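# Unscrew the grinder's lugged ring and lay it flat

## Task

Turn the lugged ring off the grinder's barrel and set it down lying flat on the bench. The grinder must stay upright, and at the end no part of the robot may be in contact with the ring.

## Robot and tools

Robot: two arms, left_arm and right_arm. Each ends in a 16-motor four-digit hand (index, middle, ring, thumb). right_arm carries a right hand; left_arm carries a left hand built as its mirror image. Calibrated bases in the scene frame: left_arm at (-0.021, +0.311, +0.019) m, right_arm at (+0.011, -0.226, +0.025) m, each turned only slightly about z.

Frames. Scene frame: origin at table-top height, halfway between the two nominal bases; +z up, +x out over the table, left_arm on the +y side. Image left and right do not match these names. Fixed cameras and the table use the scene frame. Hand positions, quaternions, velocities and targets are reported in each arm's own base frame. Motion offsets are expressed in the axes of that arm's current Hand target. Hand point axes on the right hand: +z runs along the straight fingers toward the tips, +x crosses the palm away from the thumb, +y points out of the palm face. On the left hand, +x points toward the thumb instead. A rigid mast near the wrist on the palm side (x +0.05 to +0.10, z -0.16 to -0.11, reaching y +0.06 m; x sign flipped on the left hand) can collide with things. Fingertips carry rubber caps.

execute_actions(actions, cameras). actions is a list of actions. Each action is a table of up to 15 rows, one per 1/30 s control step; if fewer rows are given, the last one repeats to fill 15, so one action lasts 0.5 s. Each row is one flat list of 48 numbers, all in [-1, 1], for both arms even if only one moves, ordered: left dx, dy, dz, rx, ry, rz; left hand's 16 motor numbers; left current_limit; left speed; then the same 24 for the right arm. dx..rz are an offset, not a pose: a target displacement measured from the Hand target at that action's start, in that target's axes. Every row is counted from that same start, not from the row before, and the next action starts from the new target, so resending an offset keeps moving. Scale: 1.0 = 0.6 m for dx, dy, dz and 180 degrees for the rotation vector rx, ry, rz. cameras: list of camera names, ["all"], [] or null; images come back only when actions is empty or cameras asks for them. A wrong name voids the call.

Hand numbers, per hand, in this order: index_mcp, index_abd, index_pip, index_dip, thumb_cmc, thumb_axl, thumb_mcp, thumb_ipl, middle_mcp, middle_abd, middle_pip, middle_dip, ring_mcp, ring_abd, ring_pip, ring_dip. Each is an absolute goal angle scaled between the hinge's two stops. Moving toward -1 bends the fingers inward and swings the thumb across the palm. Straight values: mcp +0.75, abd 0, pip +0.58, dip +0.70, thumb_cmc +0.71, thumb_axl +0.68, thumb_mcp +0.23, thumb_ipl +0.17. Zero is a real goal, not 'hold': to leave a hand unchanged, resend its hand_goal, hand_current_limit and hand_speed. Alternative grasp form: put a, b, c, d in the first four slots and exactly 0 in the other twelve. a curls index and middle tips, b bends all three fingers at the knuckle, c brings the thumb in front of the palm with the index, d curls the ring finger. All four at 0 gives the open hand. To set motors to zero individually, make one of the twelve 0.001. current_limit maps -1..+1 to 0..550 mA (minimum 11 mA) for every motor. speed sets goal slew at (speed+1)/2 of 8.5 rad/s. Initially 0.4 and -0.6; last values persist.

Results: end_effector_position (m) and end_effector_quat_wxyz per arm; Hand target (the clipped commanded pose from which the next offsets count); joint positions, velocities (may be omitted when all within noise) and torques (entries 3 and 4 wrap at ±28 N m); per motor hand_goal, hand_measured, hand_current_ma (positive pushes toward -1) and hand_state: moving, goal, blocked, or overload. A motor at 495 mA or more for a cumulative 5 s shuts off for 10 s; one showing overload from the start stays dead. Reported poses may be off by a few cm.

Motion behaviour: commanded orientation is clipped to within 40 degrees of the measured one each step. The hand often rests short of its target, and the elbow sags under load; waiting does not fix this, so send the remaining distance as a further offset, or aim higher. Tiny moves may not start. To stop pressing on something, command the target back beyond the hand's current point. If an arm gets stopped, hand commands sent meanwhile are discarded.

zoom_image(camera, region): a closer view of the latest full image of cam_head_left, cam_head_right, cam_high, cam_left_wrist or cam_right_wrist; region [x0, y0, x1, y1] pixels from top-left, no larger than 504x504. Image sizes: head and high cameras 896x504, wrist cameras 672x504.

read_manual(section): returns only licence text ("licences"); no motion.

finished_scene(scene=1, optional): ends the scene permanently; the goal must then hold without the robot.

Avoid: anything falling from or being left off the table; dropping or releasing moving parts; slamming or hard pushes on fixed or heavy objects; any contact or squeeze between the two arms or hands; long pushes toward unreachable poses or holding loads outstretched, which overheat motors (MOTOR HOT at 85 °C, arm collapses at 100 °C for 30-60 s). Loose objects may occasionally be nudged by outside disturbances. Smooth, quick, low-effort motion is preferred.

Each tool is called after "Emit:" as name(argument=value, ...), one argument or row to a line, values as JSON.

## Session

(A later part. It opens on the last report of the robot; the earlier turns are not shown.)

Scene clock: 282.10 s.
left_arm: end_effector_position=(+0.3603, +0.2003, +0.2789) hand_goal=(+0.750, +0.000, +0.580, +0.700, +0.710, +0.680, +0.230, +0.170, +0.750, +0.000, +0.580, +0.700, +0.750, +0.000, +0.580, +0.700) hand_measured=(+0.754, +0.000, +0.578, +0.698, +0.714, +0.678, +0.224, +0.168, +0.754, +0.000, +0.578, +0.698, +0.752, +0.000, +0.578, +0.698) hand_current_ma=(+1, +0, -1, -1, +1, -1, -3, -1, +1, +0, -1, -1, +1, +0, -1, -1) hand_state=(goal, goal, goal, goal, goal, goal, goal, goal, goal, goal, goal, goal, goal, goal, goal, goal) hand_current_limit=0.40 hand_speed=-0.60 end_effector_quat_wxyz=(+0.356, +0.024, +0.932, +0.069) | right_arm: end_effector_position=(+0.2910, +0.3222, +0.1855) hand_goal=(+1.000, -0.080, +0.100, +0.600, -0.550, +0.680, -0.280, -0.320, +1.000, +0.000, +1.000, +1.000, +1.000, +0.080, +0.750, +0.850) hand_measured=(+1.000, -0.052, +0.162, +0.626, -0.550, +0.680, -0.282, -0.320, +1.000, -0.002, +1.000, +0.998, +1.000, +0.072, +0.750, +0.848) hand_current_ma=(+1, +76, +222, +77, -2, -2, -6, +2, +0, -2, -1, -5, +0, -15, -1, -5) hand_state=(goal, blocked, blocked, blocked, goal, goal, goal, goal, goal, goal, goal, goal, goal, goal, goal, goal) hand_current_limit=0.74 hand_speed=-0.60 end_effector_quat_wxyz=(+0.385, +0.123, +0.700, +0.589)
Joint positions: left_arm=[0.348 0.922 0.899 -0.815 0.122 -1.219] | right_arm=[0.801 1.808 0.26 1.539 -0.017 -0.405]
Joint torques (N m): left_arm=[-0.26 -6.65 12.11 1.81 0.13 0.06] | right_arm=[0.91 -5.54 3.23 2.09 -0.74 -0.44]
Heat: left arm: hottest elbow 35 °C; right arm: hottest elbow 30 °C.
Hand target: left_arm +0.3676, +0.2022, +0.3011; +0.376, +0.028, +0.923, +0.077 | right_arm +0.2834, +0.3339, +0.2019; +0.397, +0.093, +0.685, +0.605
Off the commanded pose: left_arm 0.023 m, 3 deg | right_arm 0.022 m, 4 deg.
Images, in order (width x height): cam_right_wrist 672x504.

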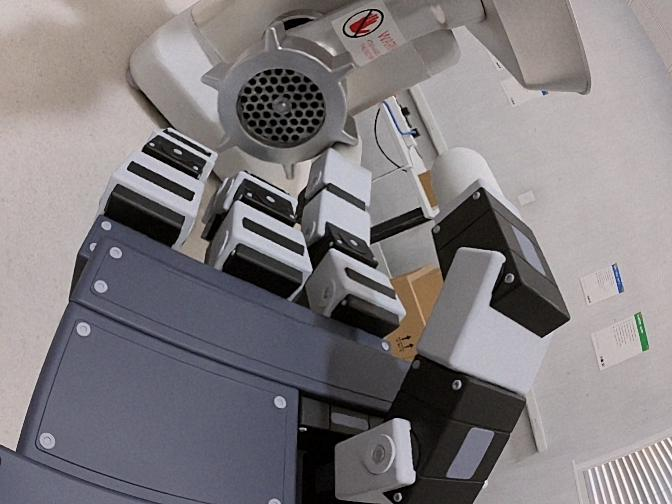

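Emit:
execute_actions(
  actions=[
    [[0,0,0,0,0,0,0,0,0,0,0,0,0,0,0,0,0,0,0,0,0,0,0.4,-0.6,0,0,0,0,0,0,1,0.1,0.31,0.7,-0.55,0.68,-0.28,-0.32,1,0,1,1,1,-0.25,0.65,0.8,0.74,-0.6]],
    [[0,0,0,0,0,0,0,0,0,0,0,0,0,0,0,0,0,0,0,0,0,0,0.4,-0.6,0,0,0,0,0,0,1,0.25,0.31,0.7,-0.55,0.68,-0.28,-0.32,1,0,1,1,0.8,-0.25,0.58,0.7,0.74,-0.6]],
    [[0,0,0,0,0,0,0,0,0,0,0,0,0,0,0,0,0,0,0,0,0,0,0.4,-0.6,-0.0238,-0.0087,0,0,0,0.0556,1,0.25,0.31,0.7,-0.55,0.68,-0.28,-0.32,1,0,1,1,0.8,-0.25,0.58,0.7,0.74,-0.6]],
    [[0,0,0,0,0,0,0,0,0,0,0,0,0,0,0,0,0,0,0,0,0,0,0.4,-0.6,-0.0238,-0.0087,0,0,0,0.0556,1,0.25,0.31,0.7,-0.55,0.68,-0.28,-0.32,1,0,1,1,0.8,-0.25,0.58,0.7,0.74,-0.6]],
  ],
  cameras=["cam_right_wrist", "cam_head_left", "cam_head_right"],
)

Emit:
zoom_image(
  camera="cam_right_wrist",
  region=[170, 20, 390, 185],
)

Emit:
zoom_image(
  camera="cam_head_left",
  region=[370, 240, 450, 310],
)

Emit:
zoom_image(
  camera="cam_head_right",
  region=[370, 240, 450, 310],
)

Scene clock: 298.63 s.
left_arm: end_effector_position=(+0.3603, +0.2003, +0.2789) hand_goal=(+0.750, +0.000, +0.580, +0.700, +0.710, +0.680, +0.230, +0.170, +0.750, +0.000, +0.580, +0.700, +0.750, +0.000, +0.580, +0.700) hand_measured=(+0.754, +0.000, +0.578, +0.698, +0.714, +0.678, +0.224, +0.168, +0.754, +0.000, +0.578, +0.698, +0.752, +0.000, +0.578, +0.698) hand_current_ma=(+1, +0, -1, -1, +1, -1, -3, -1, +1, +0, -1, -1, +1, +0, -1, -1) hand_state=(goal, goal, goal, goal, goal, goal, goal, goal, goal, goal, goal, goal, goal, goal, goal, goal) hand_current_limit=0.40 hand_speed=-0.60 end_effector_quat_wxyz=(+0.356, +0.024, +0.932, +0.069) | right_arm: end_effector_position=(+0.3031, +0.3110, +0.1864) hand_goal=(+1.000, +0.250, +0.310, +0.700, -0.550, +0.680, -0.280, -0.320, +1.000, +0.000, +1.000, +1.000, +0.800, -0.250, +0.580, +0.700) hand_measured=(+1.000, +0.246, +0.310, +0.698, -0.552, +0.680, -0.282, -0.320, +1.000, -0.002, +1.000, +0.998, +0.818, -0.248, +0.586, +0.704) hand_current_ma=(+0, -9, +0, -5, -2, -2, -6, +2, +0, -2, -1, -5, +54, +2, +16, +7) hand_state=(goal, goal, goal, goal, goal, goal, goal, goal, goal, goal, goal, goal, goal, goal, goal, goal) hand_current_limit=0.74 hand_speed=-0.60 end_effector_quat_wxyz=(+0.282, +0.212, +0.677, +0.646)
Joint positions: left_arm=[0.348 0.922 0.899 -0.815 0.122 -1.219] | right_arm=[0.814 1.806 0.26 1.54 -0.042 -0.107]
Joint torques (N m): left_arm=[-0.56 -6.3 12.14 1.98 0.11 0.06] | right_arm=[0.44 -5.71 3.29 1.99 0.17 0.09]
Heat: left arm: hottest elbow 35 °C; right arm: hottest elbow 30 °C.
Hand target: left_arm +0.3676, +0.2022, +0.3011; +0.376, +0.028, +0.923, +0.077 | right_arm +0.3063, +0.3140, +0.2021; +0.285, +0.210, +0.658, +0.664
Off the commanded pose: left_arm 0.023 m, 3 deg | right_arm 0.016 m, 3 deg.
Images, in order (width x height): cam_head_left 896x504, cam_head_right 896x504, cam_right_wrist 672x504.

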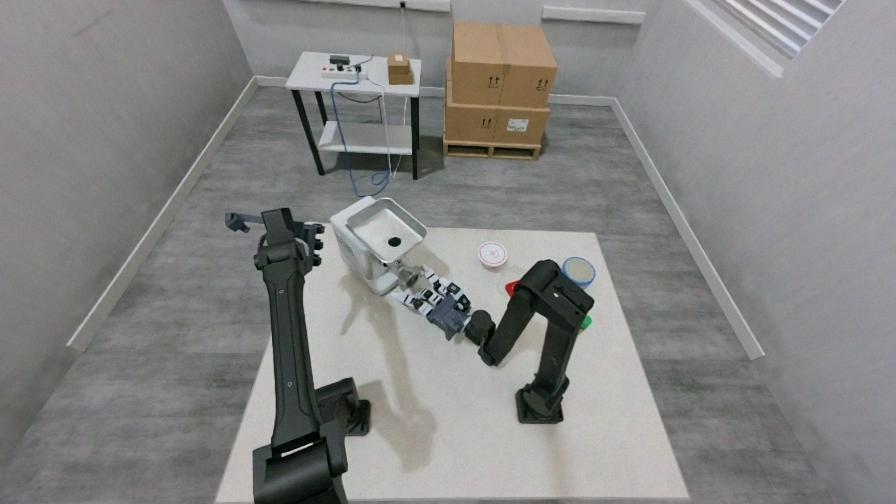

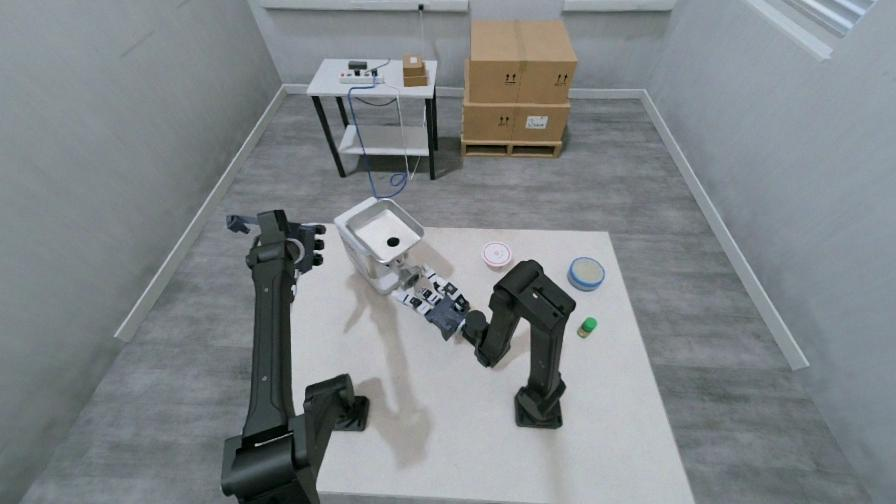

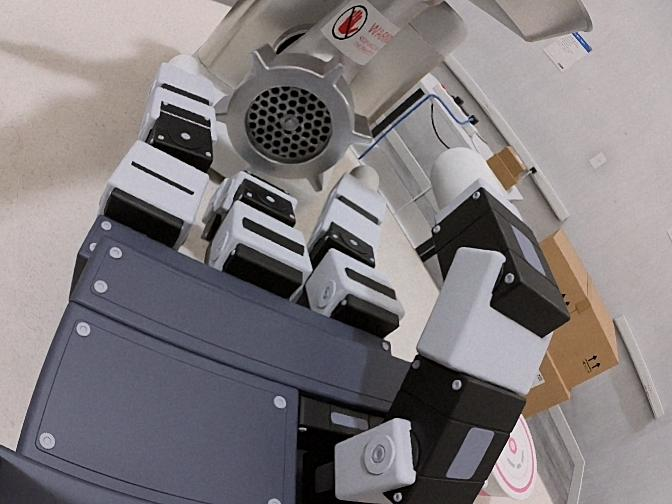

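Scaled by 2.291 from the camera's 672x504 image, which has a finer 960x720 frame.

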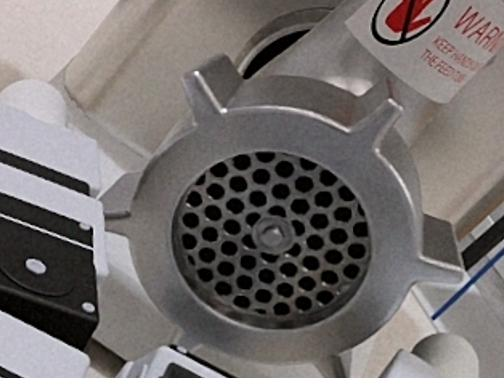

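Scaled by 6.300.

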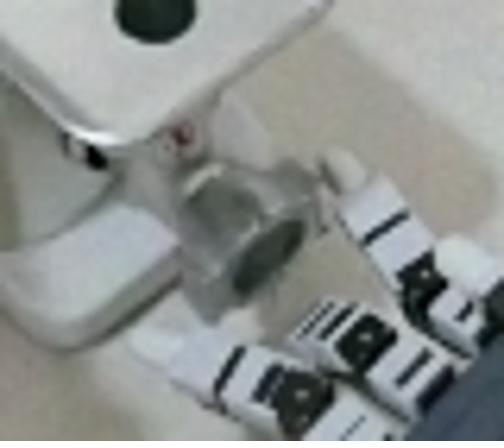

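Scaled by 6.300.

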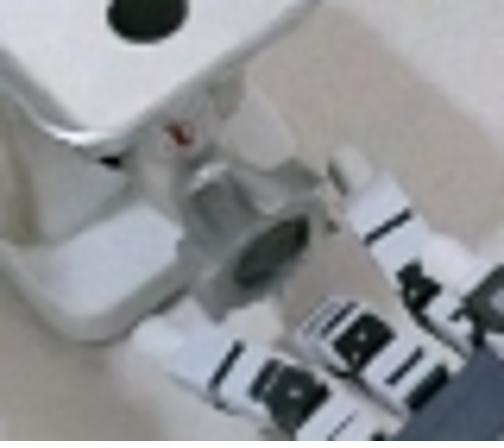

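Emit:
execute_actions(
  actions=[
    [[0,0,0,0,0,0,0,0,0,0,0,0,0,0,0,0,0,0,0,0,0,0,0.4,-0.6,-0.005,0,0.015,0,0,0,1,0.25,0.31,0.7,-0.55,0.68,-0.28,-0.32,1,0,1,1,0.8,-0.25,0.58,0.7,0.74,-0.6]],
    [[0,0,0,0,0,0,0,0,0,0,0,0,0,0,0,0,0,0,0,0,0,0,0.4,-0.6,0,0,0.015,0,0,0,1,0.25,0.31,0.7,-0.55,0.68,-0.28,-0.32,1,0,1,1,0.8,-0.25,0.58,0.7,0.74,-0.6]],
  ],
  cameras=["cam_right_wrist", "cam_head_left", "cam_head_right", "cam_high"],
)

Emit:
zoom_image(
  camera="cam_right_wrist",
  region=[170, 20, 390, 185],
)

Emit:
zoom_image(
  camera="cam_head_left",
  region=[370, 240, 450, 310],
)

Emit:
zoom_image(
  camera="cam_high",
  region=[440, 140, 520, 220],
)

Scene clock: 302.97 s.
left_arm: end_effector_position=(+0.3603, +0.2003, +0.2789) hand_goal=(+0.750, +0.000, +0.580, +0.700, +0.710, +0.680, +0.230, +0.170, +0.750, +0.000, +0.580, +0.700, +0.750, +0.000, +0.580, +0.700) hand_measured=(+0.754, +0.000, +0.578, +0.698, +0.714, +0.678, +0.224, +0.168, +0.754, +0.000, +0.578, +0.698, +0.752, +0.000, +0.578, +0.698) hand_current_ma=(+1, +0, -1, -1, +1, -1, -3, -1, +1, +0, -1, -1, +1, +0, -1, -1) hand_state=(goal, goal, goal, goal, goal, goal, goal, goal, goal, goal, goal, goal, goal, goal, goal, goal) hand_current_limit=0.40 hand_speed=-0.60 end_effector_quat_wxyz=(+0.356, +0.024, +0.932, +0.069) | right_arm: end_effector_position=(+0.3133, +0.3220, +0.1897) hand_goal=(+1.000, +0.250, +0.310, +0.700, -0.550, +0.680, -0.280, -0.320, +1.000, +0.000, +1.000, +1.000, +0.800, -0.250, +0.580, +0.700) hand_measured=(+1.000, +0.246, +0.310, +0.698, -0.552, +0.680, -0.282, -0.320, +1.000, -0.002, +1.000, +0.998, +0.818, -0.248, +0.586, +0.704) hand_current_ma=(+0, -9, +0, -5, -2, -2, -6, +2, +0, -2, -1, -5, +54, +2, +16, +7) hand_state=(goal, goal, goal, goal, goal, goal, goal, goal, goal, goal, goal, goal, goal, goal, goal, goal) hand_current_limit=0.74 hand_speed=-0.60 end_effector_quat_wxyz=(+0.283, +0.211, +0.673, +0.650)
Joint positions: left_arm=[0.348 0.922 0.899 -0.815 0.122 -1.219] | right_arm=[0.814 1.806 0.301 1.51 -0.043 -0.106]
Joint torques (N m): left_arm=[-0.5 -6.42 11.96 1.87 0.16 0.05] | right_arm=[0.03 -5.71 4.03 1.42 -0.01 0.09]
Heat: left arm: hottest elbow 35 °C; right arm: hottest elbow 30 °C.
Hand target: left_arm +0.3676, +0.2022, +0.3011; +0.376, +0.028, +0.923, +0.077 | right_arm +0.3203, +0.3256, +0.2032; +0.285, +0.210, +0.658, +0.664
Off the commanded pose: left_arm 0.023 m, 3 deg | right_arm 0.016 m, 2 deg.
Images, in order (width x height): cam_head_left 896x504, cam_head_right 896x504, cam_high 896x504, cam_right_wrist 672x504.

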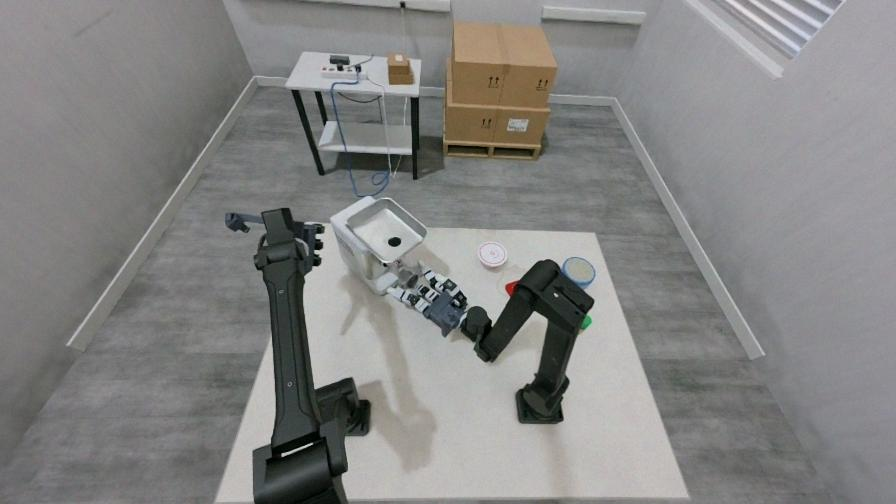

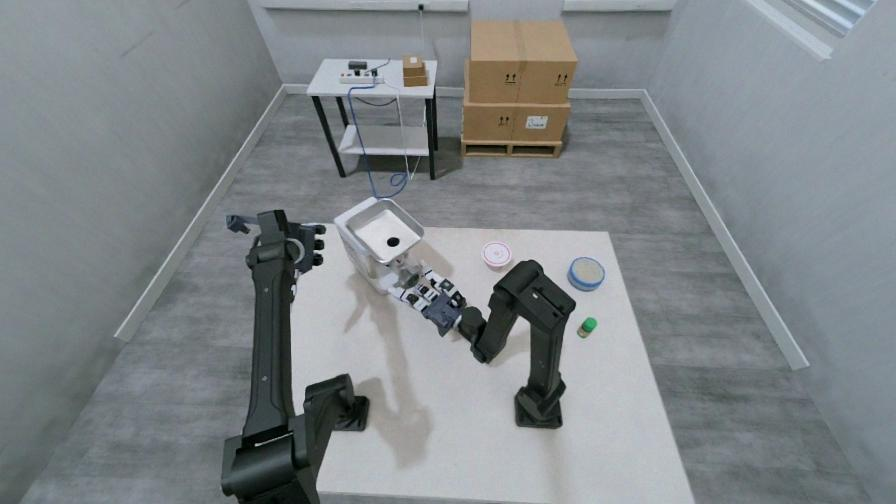

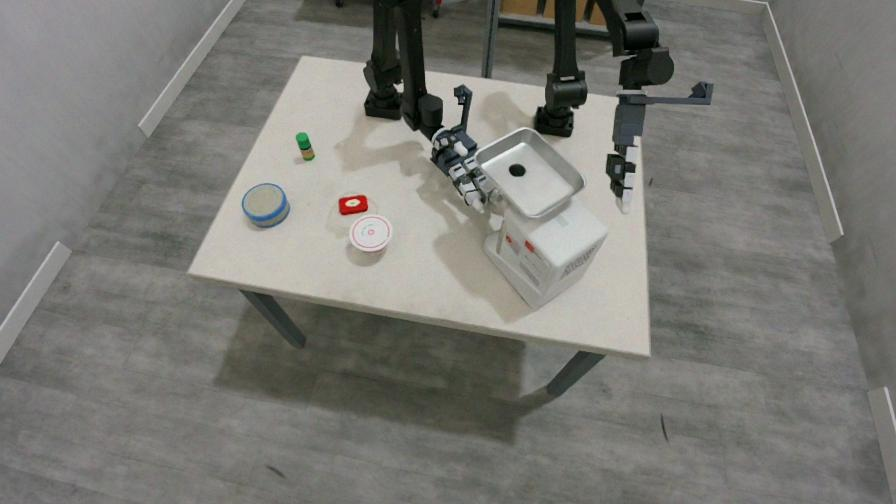

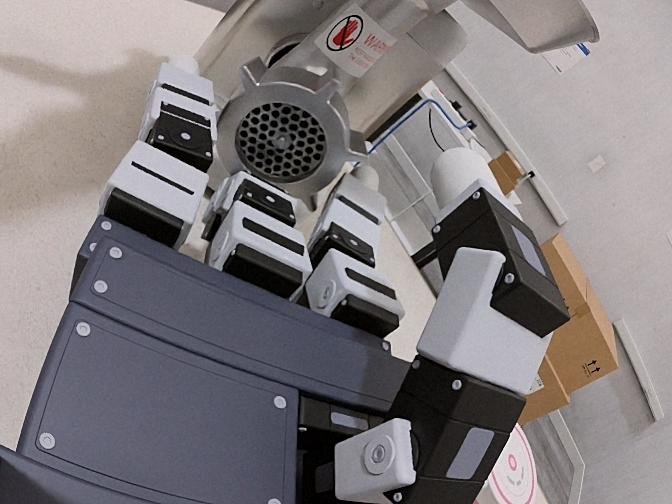

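Scaled by 2.291 from the camera's 672x504 image, which has a finer 960x720 frame.

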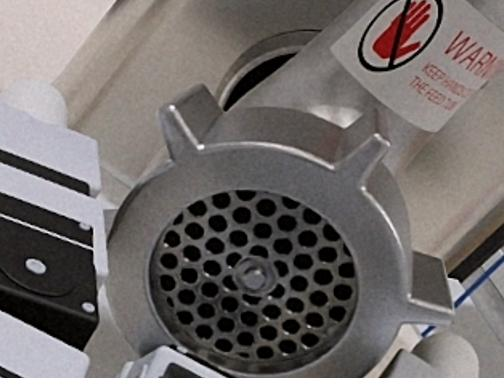

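Scaled by 6.300.

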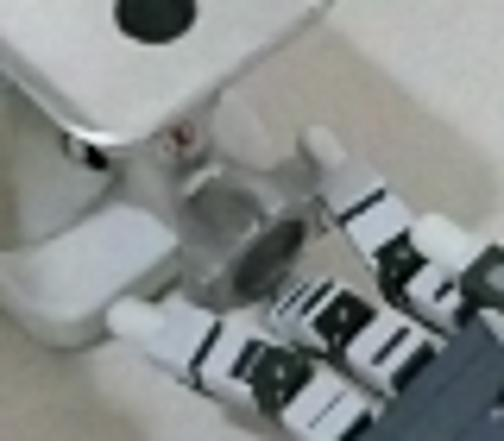

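Scaled by 6.300.

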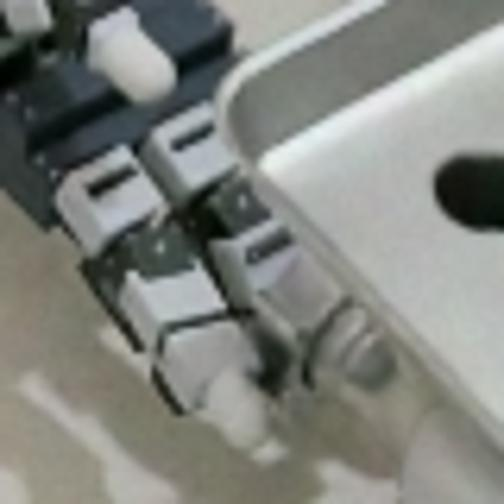

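Emit:
execute_actions(
  actions=[
    [[0,0,0,0,0,0,0,0,0,0,0,0,0,0,0,0,0,0,0,0,0,0,0.4,-0.6,-0.005,-0.004,0.006,0,0,0,1,0.25,0.31,0.7,-0.55,0.68,-0.28,-0.32,1,0,1,1,0.8,-0.25,0.58,0.7,0.74,-0.6]],
    [[0,0,0,0,0,0,0,0,0,0,0,0,0,0,0,0,0,0,0,0,0,0,0.4,-0.6,0,0,0,0,0,0,1,0.12,0.31,0.7,-0.55,0.68,-0.28,-0.32,1,0,1,1,0.8,-0.12,0.58,0.7,0.74,-0.6]],
    [[0,0,0,0,0,0,0,0,0,0,0,0,0,0,0,0,0,0,0,0,0,0,0.4,-0.6,0,0,0,0,0,0,1,0.03,0.31,0.7,-0.55,0.68,-0.28,-0.32,1,0,1,1,0.8,-0.03,0.58,0.7,0.74,-0.6]],
  ],
  cameras=["cam_right_wrist", "cam_head_left"],
)

Emit:
zoom_image(
  camera="cam_right_wrist",
  region=[170, 20, 390, 185],
)

Emit:
zoom_image(
  camera="cam_head_left",
  region=[370, 240, 450, 310],
)

Scene clock: 308.13 s.
left_arm: end_effector_position=(+0.3603, +0.2003, +0.2789) hand_goal=(+0.750, +0.000, +0.580, +0.700, +0.710, +0.680, +0.230, +0.170, +0.750, +0.000, +0.580, +0.700, +0.750, +0.000, +0.580, +0.700) hand_measured=(+0.754, +0.000, +0.578, +0.698, +0.714, +0.678, +0.224, +0.168, +0.754, +0.000, +0.578, +0.698, +0.752, +0.000, +0.578, +0.698) hand_current_ma=(+1, +0, -1, -1, +1, -1, -3, -1, +1, +0, -1, -1, +1, +0, -1, -1) hand_state=(goal, goal, goal, goal, goal, goal, goal, goal, goal, goal, goal, goal, goal, goal, goal, goal) hand_current_limit=0.40 hand_speed=-0.60 end_effector_quat_wxyz=(+0.356, +0.024, +0.932, +0.069) | right_arm: end_effector_position=(+0.3150, +0.3222, +0.1909) hand_goal=(+1.000, +0.030, +0.310, +0.700, -0.550, +0.680, -0.280, -0.320, +1.000, +0.000, +1.000, +1.000, +0.800, -0.030, +0.580, +0.700) hand_measured=(+1.000, +0.150, +0.310, +0.700, -0.552, +0.680, -0.282, -0.320, +1.000, -0.002, +1.000, +1.000, +0.818, -0.162, +0.586, +0.704) hand_current_ma=(+0, +420, +1, -1, -2, -2, -6, +2, +0, -2, +0, +0, +54, -472, +12, +7) hand_state=(goal, blocked, goal, goal, goal, goal, goal, goal, goal, goal, goal, goal, goal, blocked, goal, goal) hand_current_limit=0.74 hand_speed=-0.60 end_effector_quat_wxyz=(+0.280, +0.209, +0.672, +0.653)
Joint positions: left_arm=[0.348 0.922 0.899 -0.815 0.122 -1.219] | right_arm=[0.806 1.806 0.306 1.51 -0.059 -0.103]
Joint torques (N m): left_arm=[-0.5 -5.77 12.01 1.74 0.17 0.05] | right_arm=[-0.79 -4.95 4.51 1.5 -0.01 0.07]
Heat: left arm: hottest elbow 35 °C; right arm: hottest elbow 30 °C.
Hand target: left_arm +0.3676, +0.2022, +0.3011; +0.376, +0.028, +0.923, +0.077 | right_arm +0.3252, +0.3263, +0.2013; +0.285, +0.210, +0.658, +0.664
Off the commanded pose: left_arm 0.023 m, 3 deg | right_arm 0.015 m, 2 deg.
Images, in order (width x height): cam_head_left 896x504, cam_right_wrist 672x504.

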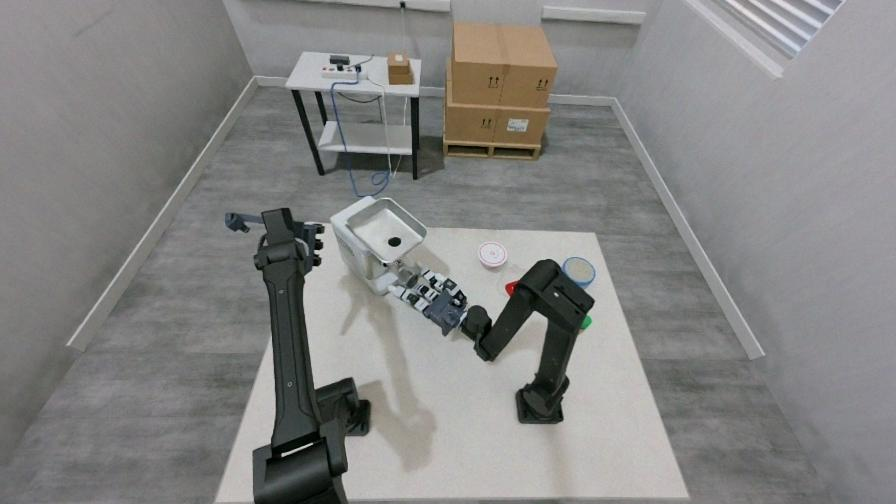

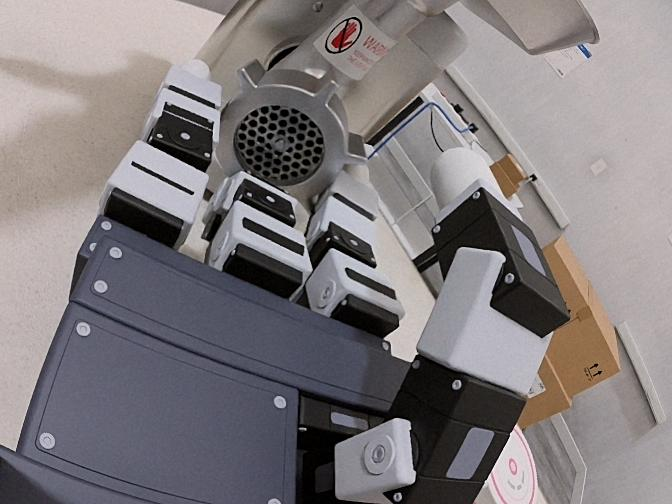

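Scaled by 2.291 from the camera's 672x504 image, which has a finer 960x720 frame.

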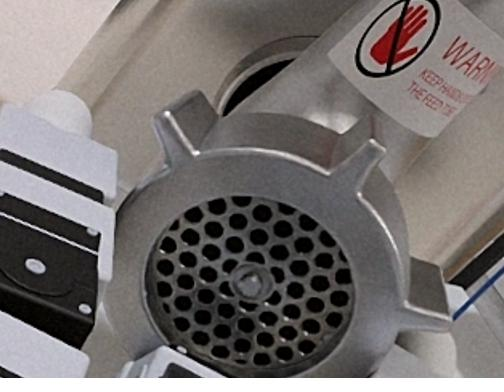

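Scaled by 6.300.

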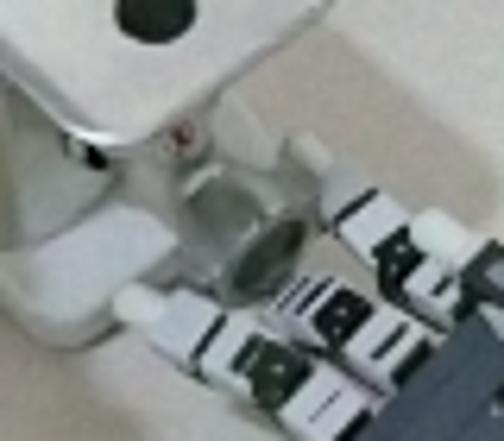

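Emit:
execute_actions(
  actions=[
    [[0,0,0,0,0,0,0,0,0,0,0,0,0,0,0,0,0,0,0,0,0,0,0.4,-0.6,0.0249,0.0044,0,0,0,-0.0556,1,0.03,0.25,0.65,-0.55,0.68,-0.28,-0.32,1,0,1,1,0.85,-0.03,0.62,0.75,0.74,-0.6]],
    [[0,0,0,0,0,0,0,0,0,0,0,0,0,0,0,0,0,0,0,0,0,0,0.4,-0.6,0.0249,0.0044,0,0,0,-0.0556,1,0.03,0.25,0.65,-0.55,0.68,-0.28,-0.32,1,0,1,1,0.9,-0.03,0.65,0.8,0.74,-0.6]],
  ],
  cameras=["cam_right_wrist"],
)

Emit:
zoom_image(
  camera="cam_right_wrist",
  region=[170, 20, 390, 185],
)

Scene clock: 311.67 s.
left_arm: end_effector_position=(+0.3603, +0.2003, +0.2789) hand_goal=(+0.750, +0.000, +0.580, +0.700, +0.710, +0.680, +0.230, +0.170, +0.750, +0.000, +0.580, +0.700, +0.750, +0.000, +0.580, +0.700) hand_measured=(+0.754, +0.000, +0.578, +0.698, +0.714, +0.678, +0.224, +0.168, +0.754, +0.000, +0.578, +0.698, +0.752, +0.000, +0.578, +0.698) hand_current_ma=(+1, +0, -1, -1, +1, -1, -3, -1, +1, +0, -1, -1, +1, +0, -1, -1) hand_state=(goal, goal, goal, goal, goal, goal, goal, goal, goal, goal, goal, goal, goal, goal, goal, goal) hand_current_limit=0.40 hand_speed=-0.60 end_effector_quat_wxyz=(+0.356, +0.024, +0.932, +0.069) | right_arm: end_effector_position=(+0.2977, +0.3362, +0.1931) hand_goal=(+1.000, +0.030, +0.250, +0.650, -0.550, +0.680, -0.280, -0.320, +1.000, +0.000, +1.000, +1.000, +0.900, -0.030, +0.650, +0.800) hand_measured=(+1.000, +0.150, +0.288, +0.656, -0.552, +0.680, -0.282, -0.320, +1.000, -0.006, +1.000, +1.000, +0.798, -0.208, +0.596, +0.784) hand_current_ma=(+1, +420, +123, +13, -2, -2, -6, +2, +0, -13, +0, +0, -437, -478, -193, -48) hand_state=(goal, blocked, blocked, goal, goal, goal, goal, goal, goal, goal, goal, goal, blocked, blocked, blocked, goal) hand_current_limit=0.74 hand_speed=-0.60 end_effector_quat_wxyz=(+0.360, +0.122, +0.691, +0.615)
Joint positions: left_arm=[0.348 0.922 0.899 -0.815 0.122 -1.219] | right_arm=[0.806 1.806 0.306 1.516 -0.06 -0.353]
Joint torques (N m): left_arm=[-0.73 -5.89 12.26 2 0.13 0.07] | right_arm=[-0.73 -4.78 4.55 1.35 0.06 -0.95]
Heat: left arm: hottest elbow 35 °C; right arm: hottest elbow 30 °C.
Hand target: left_arm +0.3676, +0.2022, +0.3011; +0.376, +0.028, +0.923, +0.077 | right_arm +0.3024, +0.3461, +0.2010; +0.397, +0.093, +0.685, +0.605
Off the commanded pose: left_arm 0.023 m, 3 deg | right_arm 0.013 m, 6 deg.
Images, in order (width x height): cam_right_wrist 672x504.

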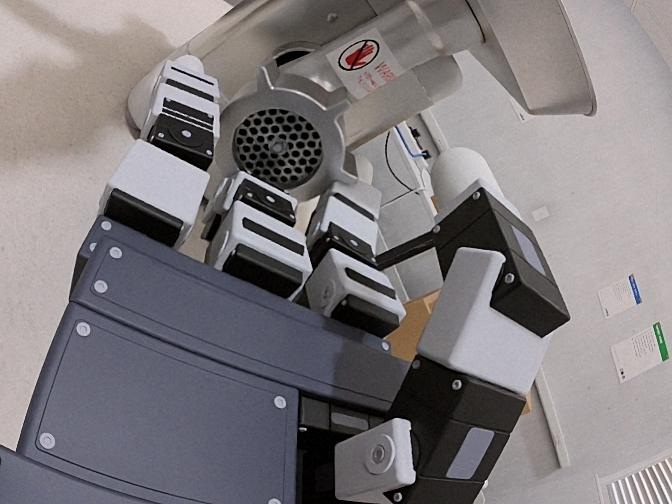

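Scaled by 2.291 from the camera's 672x504 image, which has a finer 960x720 frame.

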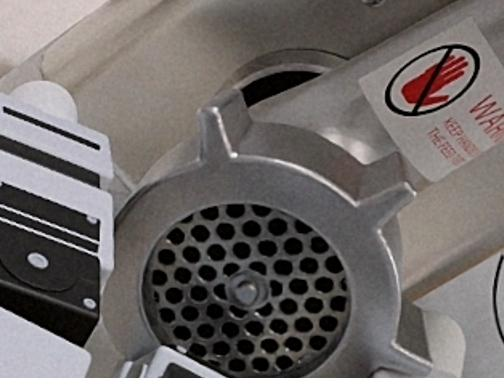

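Emit:
execute_actions(
  actions=[
    [[0,0,0,0,0,0,0,0,0,0,0,0,0,0,0,0,0,0,0,0,0,0,0.4,-0.6,0.0125,0.0022,0,0,0,-0.0278,1,0.03,0.2,0.65,-0.55,0.68,-0.28,-0.32,1,0,1,1,0.95,-0.03,0.65,0.8,0.76,-0.6]],
    [[0,0,0,0,0,0,0,0,0,0,0,0,0,0,0,0,0,0,0,0,0,0,0.4,-0.6,0.0125,0.0022,0,0,0,-0.0278,1,0.03,0.2,0.65,-0.55,0.68,-0.28,-0.32,1,0,1,1,0.95,-0.03,0.65,0.8,0.76,-0.6]],
  ],
  cameras=["cam_right_wrist"],
)

Emit:
zoom_image(
  camera="cam_right_wrist",
  region=[170, 20, 390, 185],
)

Scene clock: 315.60 s.
left_arm: end_effector_position=(+0.3603, +0.2003, +0.2789) hand_goal=(+0.750, +0.000, +0.580, +0.700, +0.710, +0.680, +0.230, +0.170, +0.750, +0.000, +0.580, +0.700, +0.750, +0.000, +0.580, +0.700) hand_measured=(+0.754, +0.000, +0.578, +0.698, +0.714, +0.678, +0.224, +0.168, +0.754, +0.000, +0.578, +0.698, +0.752, +0.000, +0.578, +0.698) hand_current_ma=(+1, +0, -1, -1, +1, -1, -3, -1, +1, +0, -1, -1, +1, +0, -1, -1) hand_state=(goal, goal, goal, goal, goal, goal, goal, goal, goal, goal, goal, goal, goal, goal, goal, goal) hand_current_limit=0.40 hand_speed=-0.60 end_effector_quat_wxyz=(+0.356, +0.024, +0.932, +0.069) | right_arm: end_effector_position=(+0.2882, +0.3452, +0.1872) hand_goal=(+1.000, +0.030, +0.200, +0.650, -0.550, +0.680, -0.280, -0.320, +1.000, +0.000, +1.000, +1.000, +0.950, -0.030, +0.650, +0.800) hand_measured=(+1.002, +0.154, +0.286, +0.678, -0.552, +0.680, -0.282, -0.320, +1.000, -0.006, +1.000, +1.000, +0.696, -0.220, +0.590, +0.786) hand_current_ma=(+2, +433, +333, +86, -2, -2, -6, +2, +0, -12, +0, +0, -484, -484, -212, -35) hand_state=(goal, blocked, blocked, blocked, goal, goal, goal, goal, goal, goal, goal, goal, blocked, blocked, blocked, goal) hand_current_limit=0.76 hand_speed=-0.60 end_effector_quat_wxyz=(+0.409, +0.066, +0.702, +0.580)
Joint positions: left_arm=[0.348 0.922 0.899 -0.815 0.122 -1.219] | right_arm=[0.803 1.812 0.306 1.513 -0.06 -0.52]
Joint torques (N m): left_arm=[-0.15 -6.12 11.99 1.84 0.06 0.03] | right_arm=[-0.5 -5.01 4.53 1.58 0.03 -1]
Heat: left arm: hottest elbow 35 °C; right arm: hottest elbow 30 °C.
Hand target: left_arm +0.3676, +0.2022, +0.3011; +0.376, +0.028, +0.923, +0.077 | right_arm +0.2916, +0.3558, +0.1963; +0.448, +0.033, +0.690, +0.568
Off the commanded pose: left_arm 0.023 m, 3 deg | right_arm 0.014 m, 6 deg.
Images, in order (width x height): cam_right_wrist 672x504.

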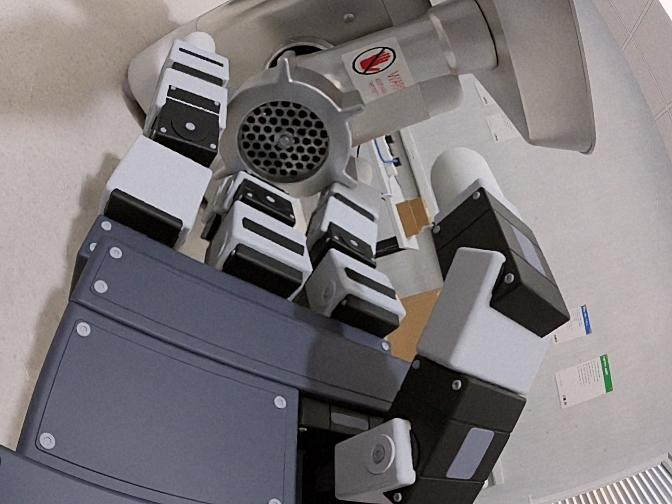

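Scaled by 2.291 from the camera's 672x504 image, which has a finer 960x720 frame.

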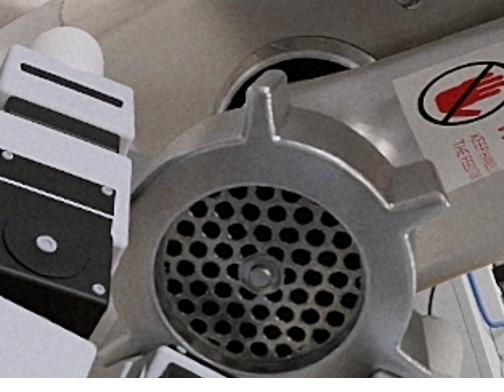

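Emit:
execute_actions(
  actions=[
    [[0,0,0,0,0,0,0,0,0,0,0,0,0,0,0,0,0,0,0,0,0,0,0.4,-0.6,0.0125,0.0022,0,0,0,-0.0278,1,0.0,0.15,0.6,-0.55,0.68,-0.28,-0.32,1,0,1,1,0.95,0.0,0.65,0.8,0.78,-0.6]],
    [[0,0,0,0,0,0,0,0,0,0,0,0,0,0,0,0,0,0,0,0,0,0,0.4,-0.6,0.0125,0.0022,0,0,0,-0.0278,1,0.0,0.1,0.6,-0.55,0.68,-0.28,-0.32,1,0,1,1,0.95,0.0,0.65,0.8,0.78,-0.6]],
  ],
  cameras=["cam_right_wrist", "cam_head_left"],
)

Emit:
zoom_image(
  camera="cam_right_wrist",
  region=[170, 20, 390, 185],
)

Scene clock: 320.50 s.
left_arm: end_effector_position=(+0.3603, +0.2003, +0.2789) hand_goal=(+0.750, +0.000, +0.580, +0.700, +0.710, +0.680, +0.230, +0.170, +0.750, +0.000, +0.580, +0.700, +0.750, +0.000, +0.580, +0.700) hand_measured=(+0.754, +0.000, +0.578, +0.698, +0.714, +0.678, +0.224, +0.168, +0.754, +0.000, +0.578, +0.698, +0.752, +0.000, +0.578, +0.698) hand_current_ma=(+1, +0, -1, -1, +1, -1, -3, -1, +1, +0, -1, -1, +1, +0, -1, -1) hand_state=(goal, goal, goal, goal, goal, goal, goal, goal, goal, goal, goal, goal, goal, goal, goal, goal) hand_current_limit=0.40 hand_speed=-0.60 end_effector_quat_wxyz=(+0.356, +0.024, +0.932, +0.069) | right_arm: end_effector_position=(+0.2816, +0.3525, +0.1776) hand_goal=(+1.000, +0.000, +0.100, +0.600, -0.550, +0.680, -0.280, -0.320, +1.000, +0.000, +1.000, +1.000, +0.950, +0.000, +0.650, +0.800) hand_measured=(+1.002, +0.142, +0.286, +0.670, -0.552, +0.680, -0.282, -0.320, +1.000, -0.006, +1.000, +1.000, +0.576, -0.220, +0.586, +0.788) hand_current_ma=(+3, +489, +489, +259, -2, -2, -6, +2, +0, -12, +0, +0, -489, -489, -229, -34) hand_state=(goal, blocked, blocked, blocked, goal, goal, goal, goal, goal, goal, goal, goal, blocked, blocked, blocked, goal) hand_current_limit=0.78 hand_speed=-0.60 end_effector_quat_wxyz=(+0.459, +0.011, +0.709, +0.535)
Joint positions: left_arm=[0.348 0.922 0.899 -0.815 0.122 -1.219] | right_arm=[0.797 1.82 0.306 1.508 -0.05 -0.695]
Joint torques (N m): left_arm=[-0.32 -6.48 12 1.58 0.11 0.05] | right_arm=[-0.44 -5.3 4.46 1.81 -0.13 -0.98]
Heat: left arm: hottest elbow 35 °C; right arm: hottest elbow 30 °C.
Hand target: left_arm +0.3676, +0.2022, +0.3011; +0.376, +0.028, +0.923, +0.077 | right_arm +0.2817, +0.3648, +0.1891; +0.496, -0.028, +0.690, +0.527
Off the commanded pose: left_arm 0.023 m, 3 deg | right_arm 0.017 m, 6 deg.
Images, in order (width x height): cam_head_left 896x504, cam_right_wrist 672x504.

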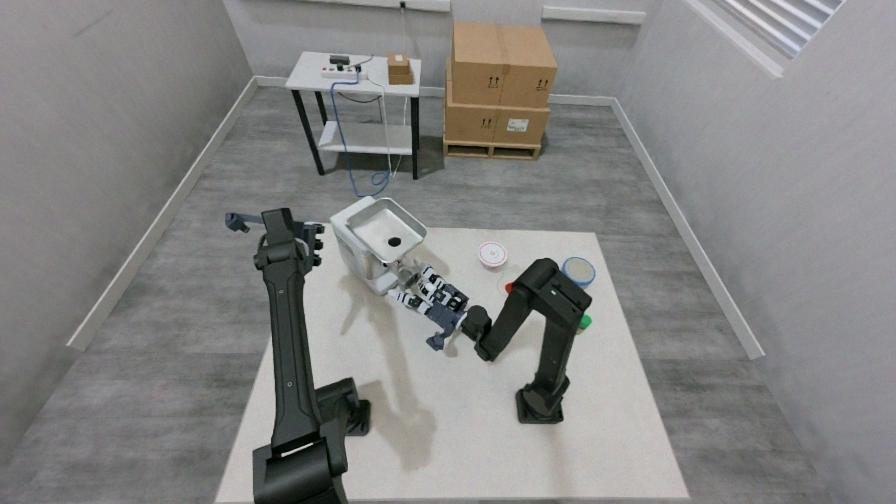

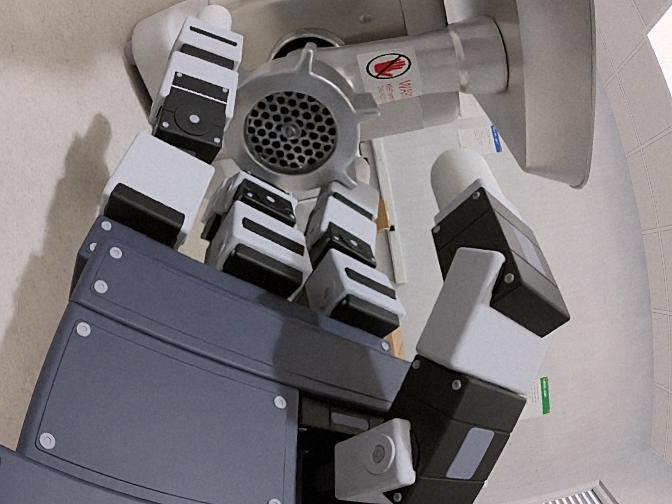

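Scaled by 2.291 from the camera's 672x504 image, which has a finer 960x720 frame.

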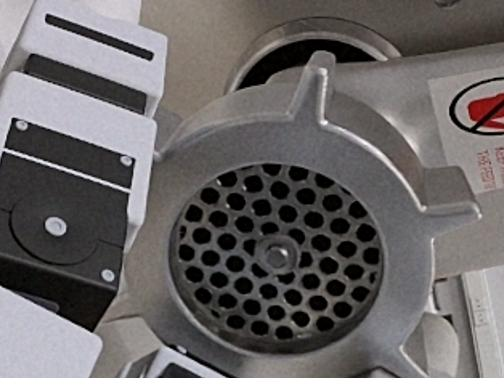

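Emit:
execute_actions(
  actions=[
    [[0,0,0,0,0,0,0,0,0,0,0,0,0,0,0,0,0,0,0,0,0,0,0.4,-0.6,-0.0125,-0.0035,0,0,0,0.0278,1,0.2,0.31,0.7,-0.55,0.68,-0.28,-0.32,1,0,1,1,0.8,-0.2,0.58,0.7,0.74,-0.6]],
    [[0,0,0,0,0,0,0,0,0,0,0,0,0,0,0,0,0,0,0,0,0,0,0.4,-0.6,0,0,0,0,0,0,1,0.27,0.31,0.7,-0.55,0.68,-0.28,-0.32,1,0,1,1,0.8,-0.27,0.58,0.7,0.74,-0.6]],
    [[0,0,0,0,0,0,0,0,0,0,0,0,0,0,0,0,0,0,0,0,0,0,0.4,-0.6,0,0,-0.05,0,0,0,1,0.27,0.31,0.7,-0.55,0.68,-0.28,-0.32,1,0,1,1,0.8,-0.27,0.58,0.7,0.74,-0.6]],
    [[0,0,0,0,0,0,0,0,0,0,0,0,0,0,0,0,0,0,0,0,0,0,0.4,-0.6,0,0,-0.05,0,0,0,1,0.27,0.31,0.7,-0.55,0.68,-0.28,-0.32,1,0,1,1,0.8,-0.27,0.58,0.7,0.74,-0.6]],
  ],
  cameras=["cam_right_wrist", "cam_head_left"],
)

Scene clock: 356.03 s.
left_arm: end_effector_position=(+0.3603, +0.2003, +0.2789) hand_goal=(+0.750, +0.000, +0.580, +0.700, +0.710, +0.680, +0.230, +0.170, +0.750, +0.000, +0.580, +0.700, +0.750, +0.000, +0.580, +0.700) hand_measured=(+0.754, +0.000, +0.578, +0.698, +0.714, +0.678, +0.224, +0.168, +0.754, +0.000, +0.578, +0.698, +0.752, +0.000, +0.578, +0.698) hand_current_ma=(+1, +0, -1, -1, +1, -1, -3, -1, +1, +0, -1, -1, +1, +0, -1, -1) hand_state=(goal, goal, goal, goal, goal, goal, goal, goal, goal, goal, goal, goal, goal, goal, goal, goal) hand_current_limit=0.40 hand_speed=-0.60 end_effector_quat_wxyz=(+0.356, +0.024, +0.932, +0.069) | right_arm: end_effector_position=(+0.2468, +0.3208, +0.1747) hand_goal=(+1.000, +0.270, +0.310, +0.700, -0.550, +0.680, -0.280, -0.320, +1.000, +0.000, +1.000, +1.000, +0.800, -0.270, +0.580, +0.700) hand_measured=(+1.000, +0.262, +0.316, +0.702, -0.552, +0.678, -0.282, -0.320, +1.000, -0.006, +1.000, +1.000, +0.804, -0.272, +0.580, +0.700) hand_current_ma=(+0, -17, +14, +5, -4, -2, -6, +2, +0, -11, +0, +0, +12, -4, -1, +1) hand_state=(goal, goal, goal, goal, goal, goal, goal, goal, goal, goal, goal, goal, goal, goal, goal, goal) hand_current_limit=0.74 hand_speed=-0.60 end_effector_quat_wxyz=(+0.445, +0.003, +0.723, +0.528)
Joint positions: left_arm=[0.348 0.922 0.899 -0.815 0.122 -1.219] | right_arm=[0.792 1.769 0.174 1.55 -0.074 -0.7]
Joint torques (N m): left_arm=[-0.79 -6.24 12.11 2.04 0.12 0.03] | right_arm=[-0.85 -5.19 1.31 2.7 -0.09 -0.2]
Heat: left arm: hottest elbow 36 °C; right arm: hottest elbow 30 °C.
Hand target: left_arm +0.3676, +0.2022, +0.3011; +0.376, +0.028, +0.923, +0.077 | right_arm +0.2474, +0.3150, +0.1903; +0.472, +0.002, +0.691, +0.548
Off the commanded pose: left_arm 0.023 m, 3 deg | right_arm 0.017 m, 5 deg.
joint sent to its limit (right arm) — joint 4 (wrist pitch), upper limit. The joint targets are off in position and orientation.
Images, in order (width x height): cam_head_left 896x504, cam_right_wrist 672x504.

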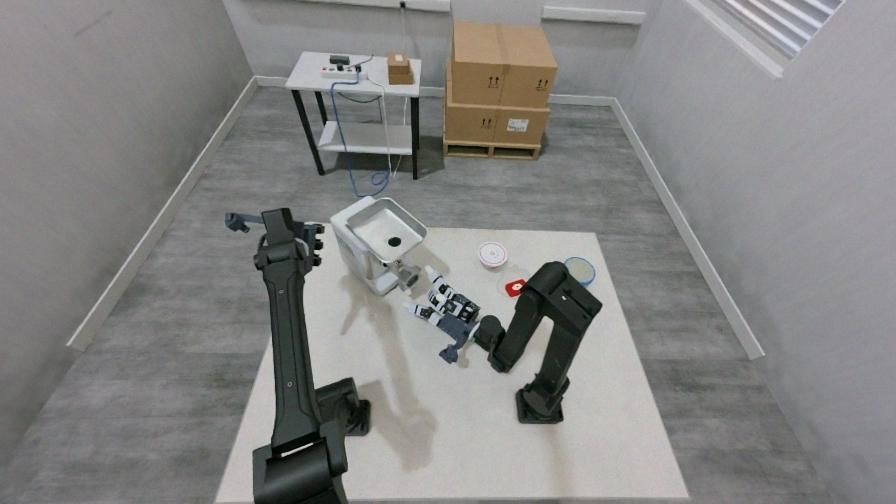

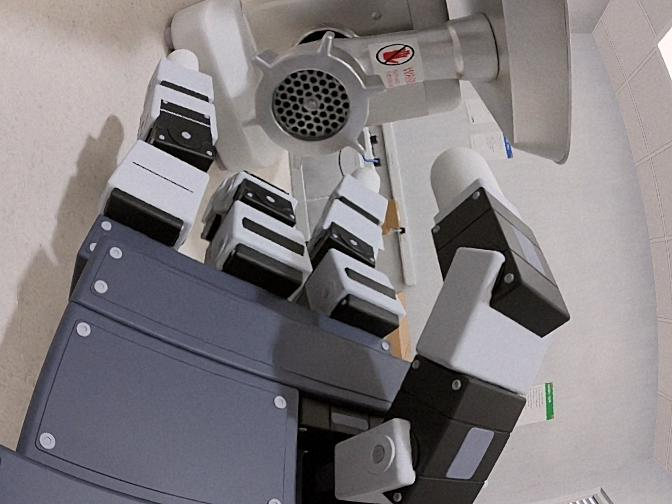

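Emit:
zoom_image(
  camera="cam_right_wrist",
  region=[220, 10, 420, 170],
)

Scaled by 2.520 from the camera's 672x504 image, which has a finer 960x720 frame.

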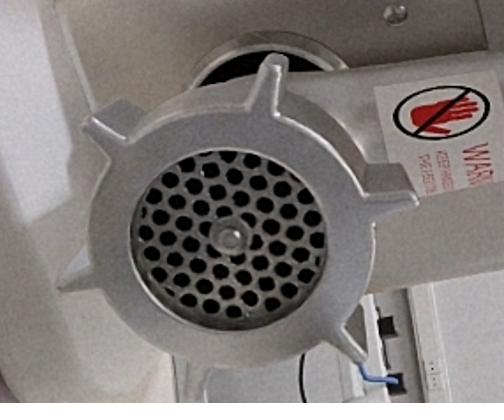

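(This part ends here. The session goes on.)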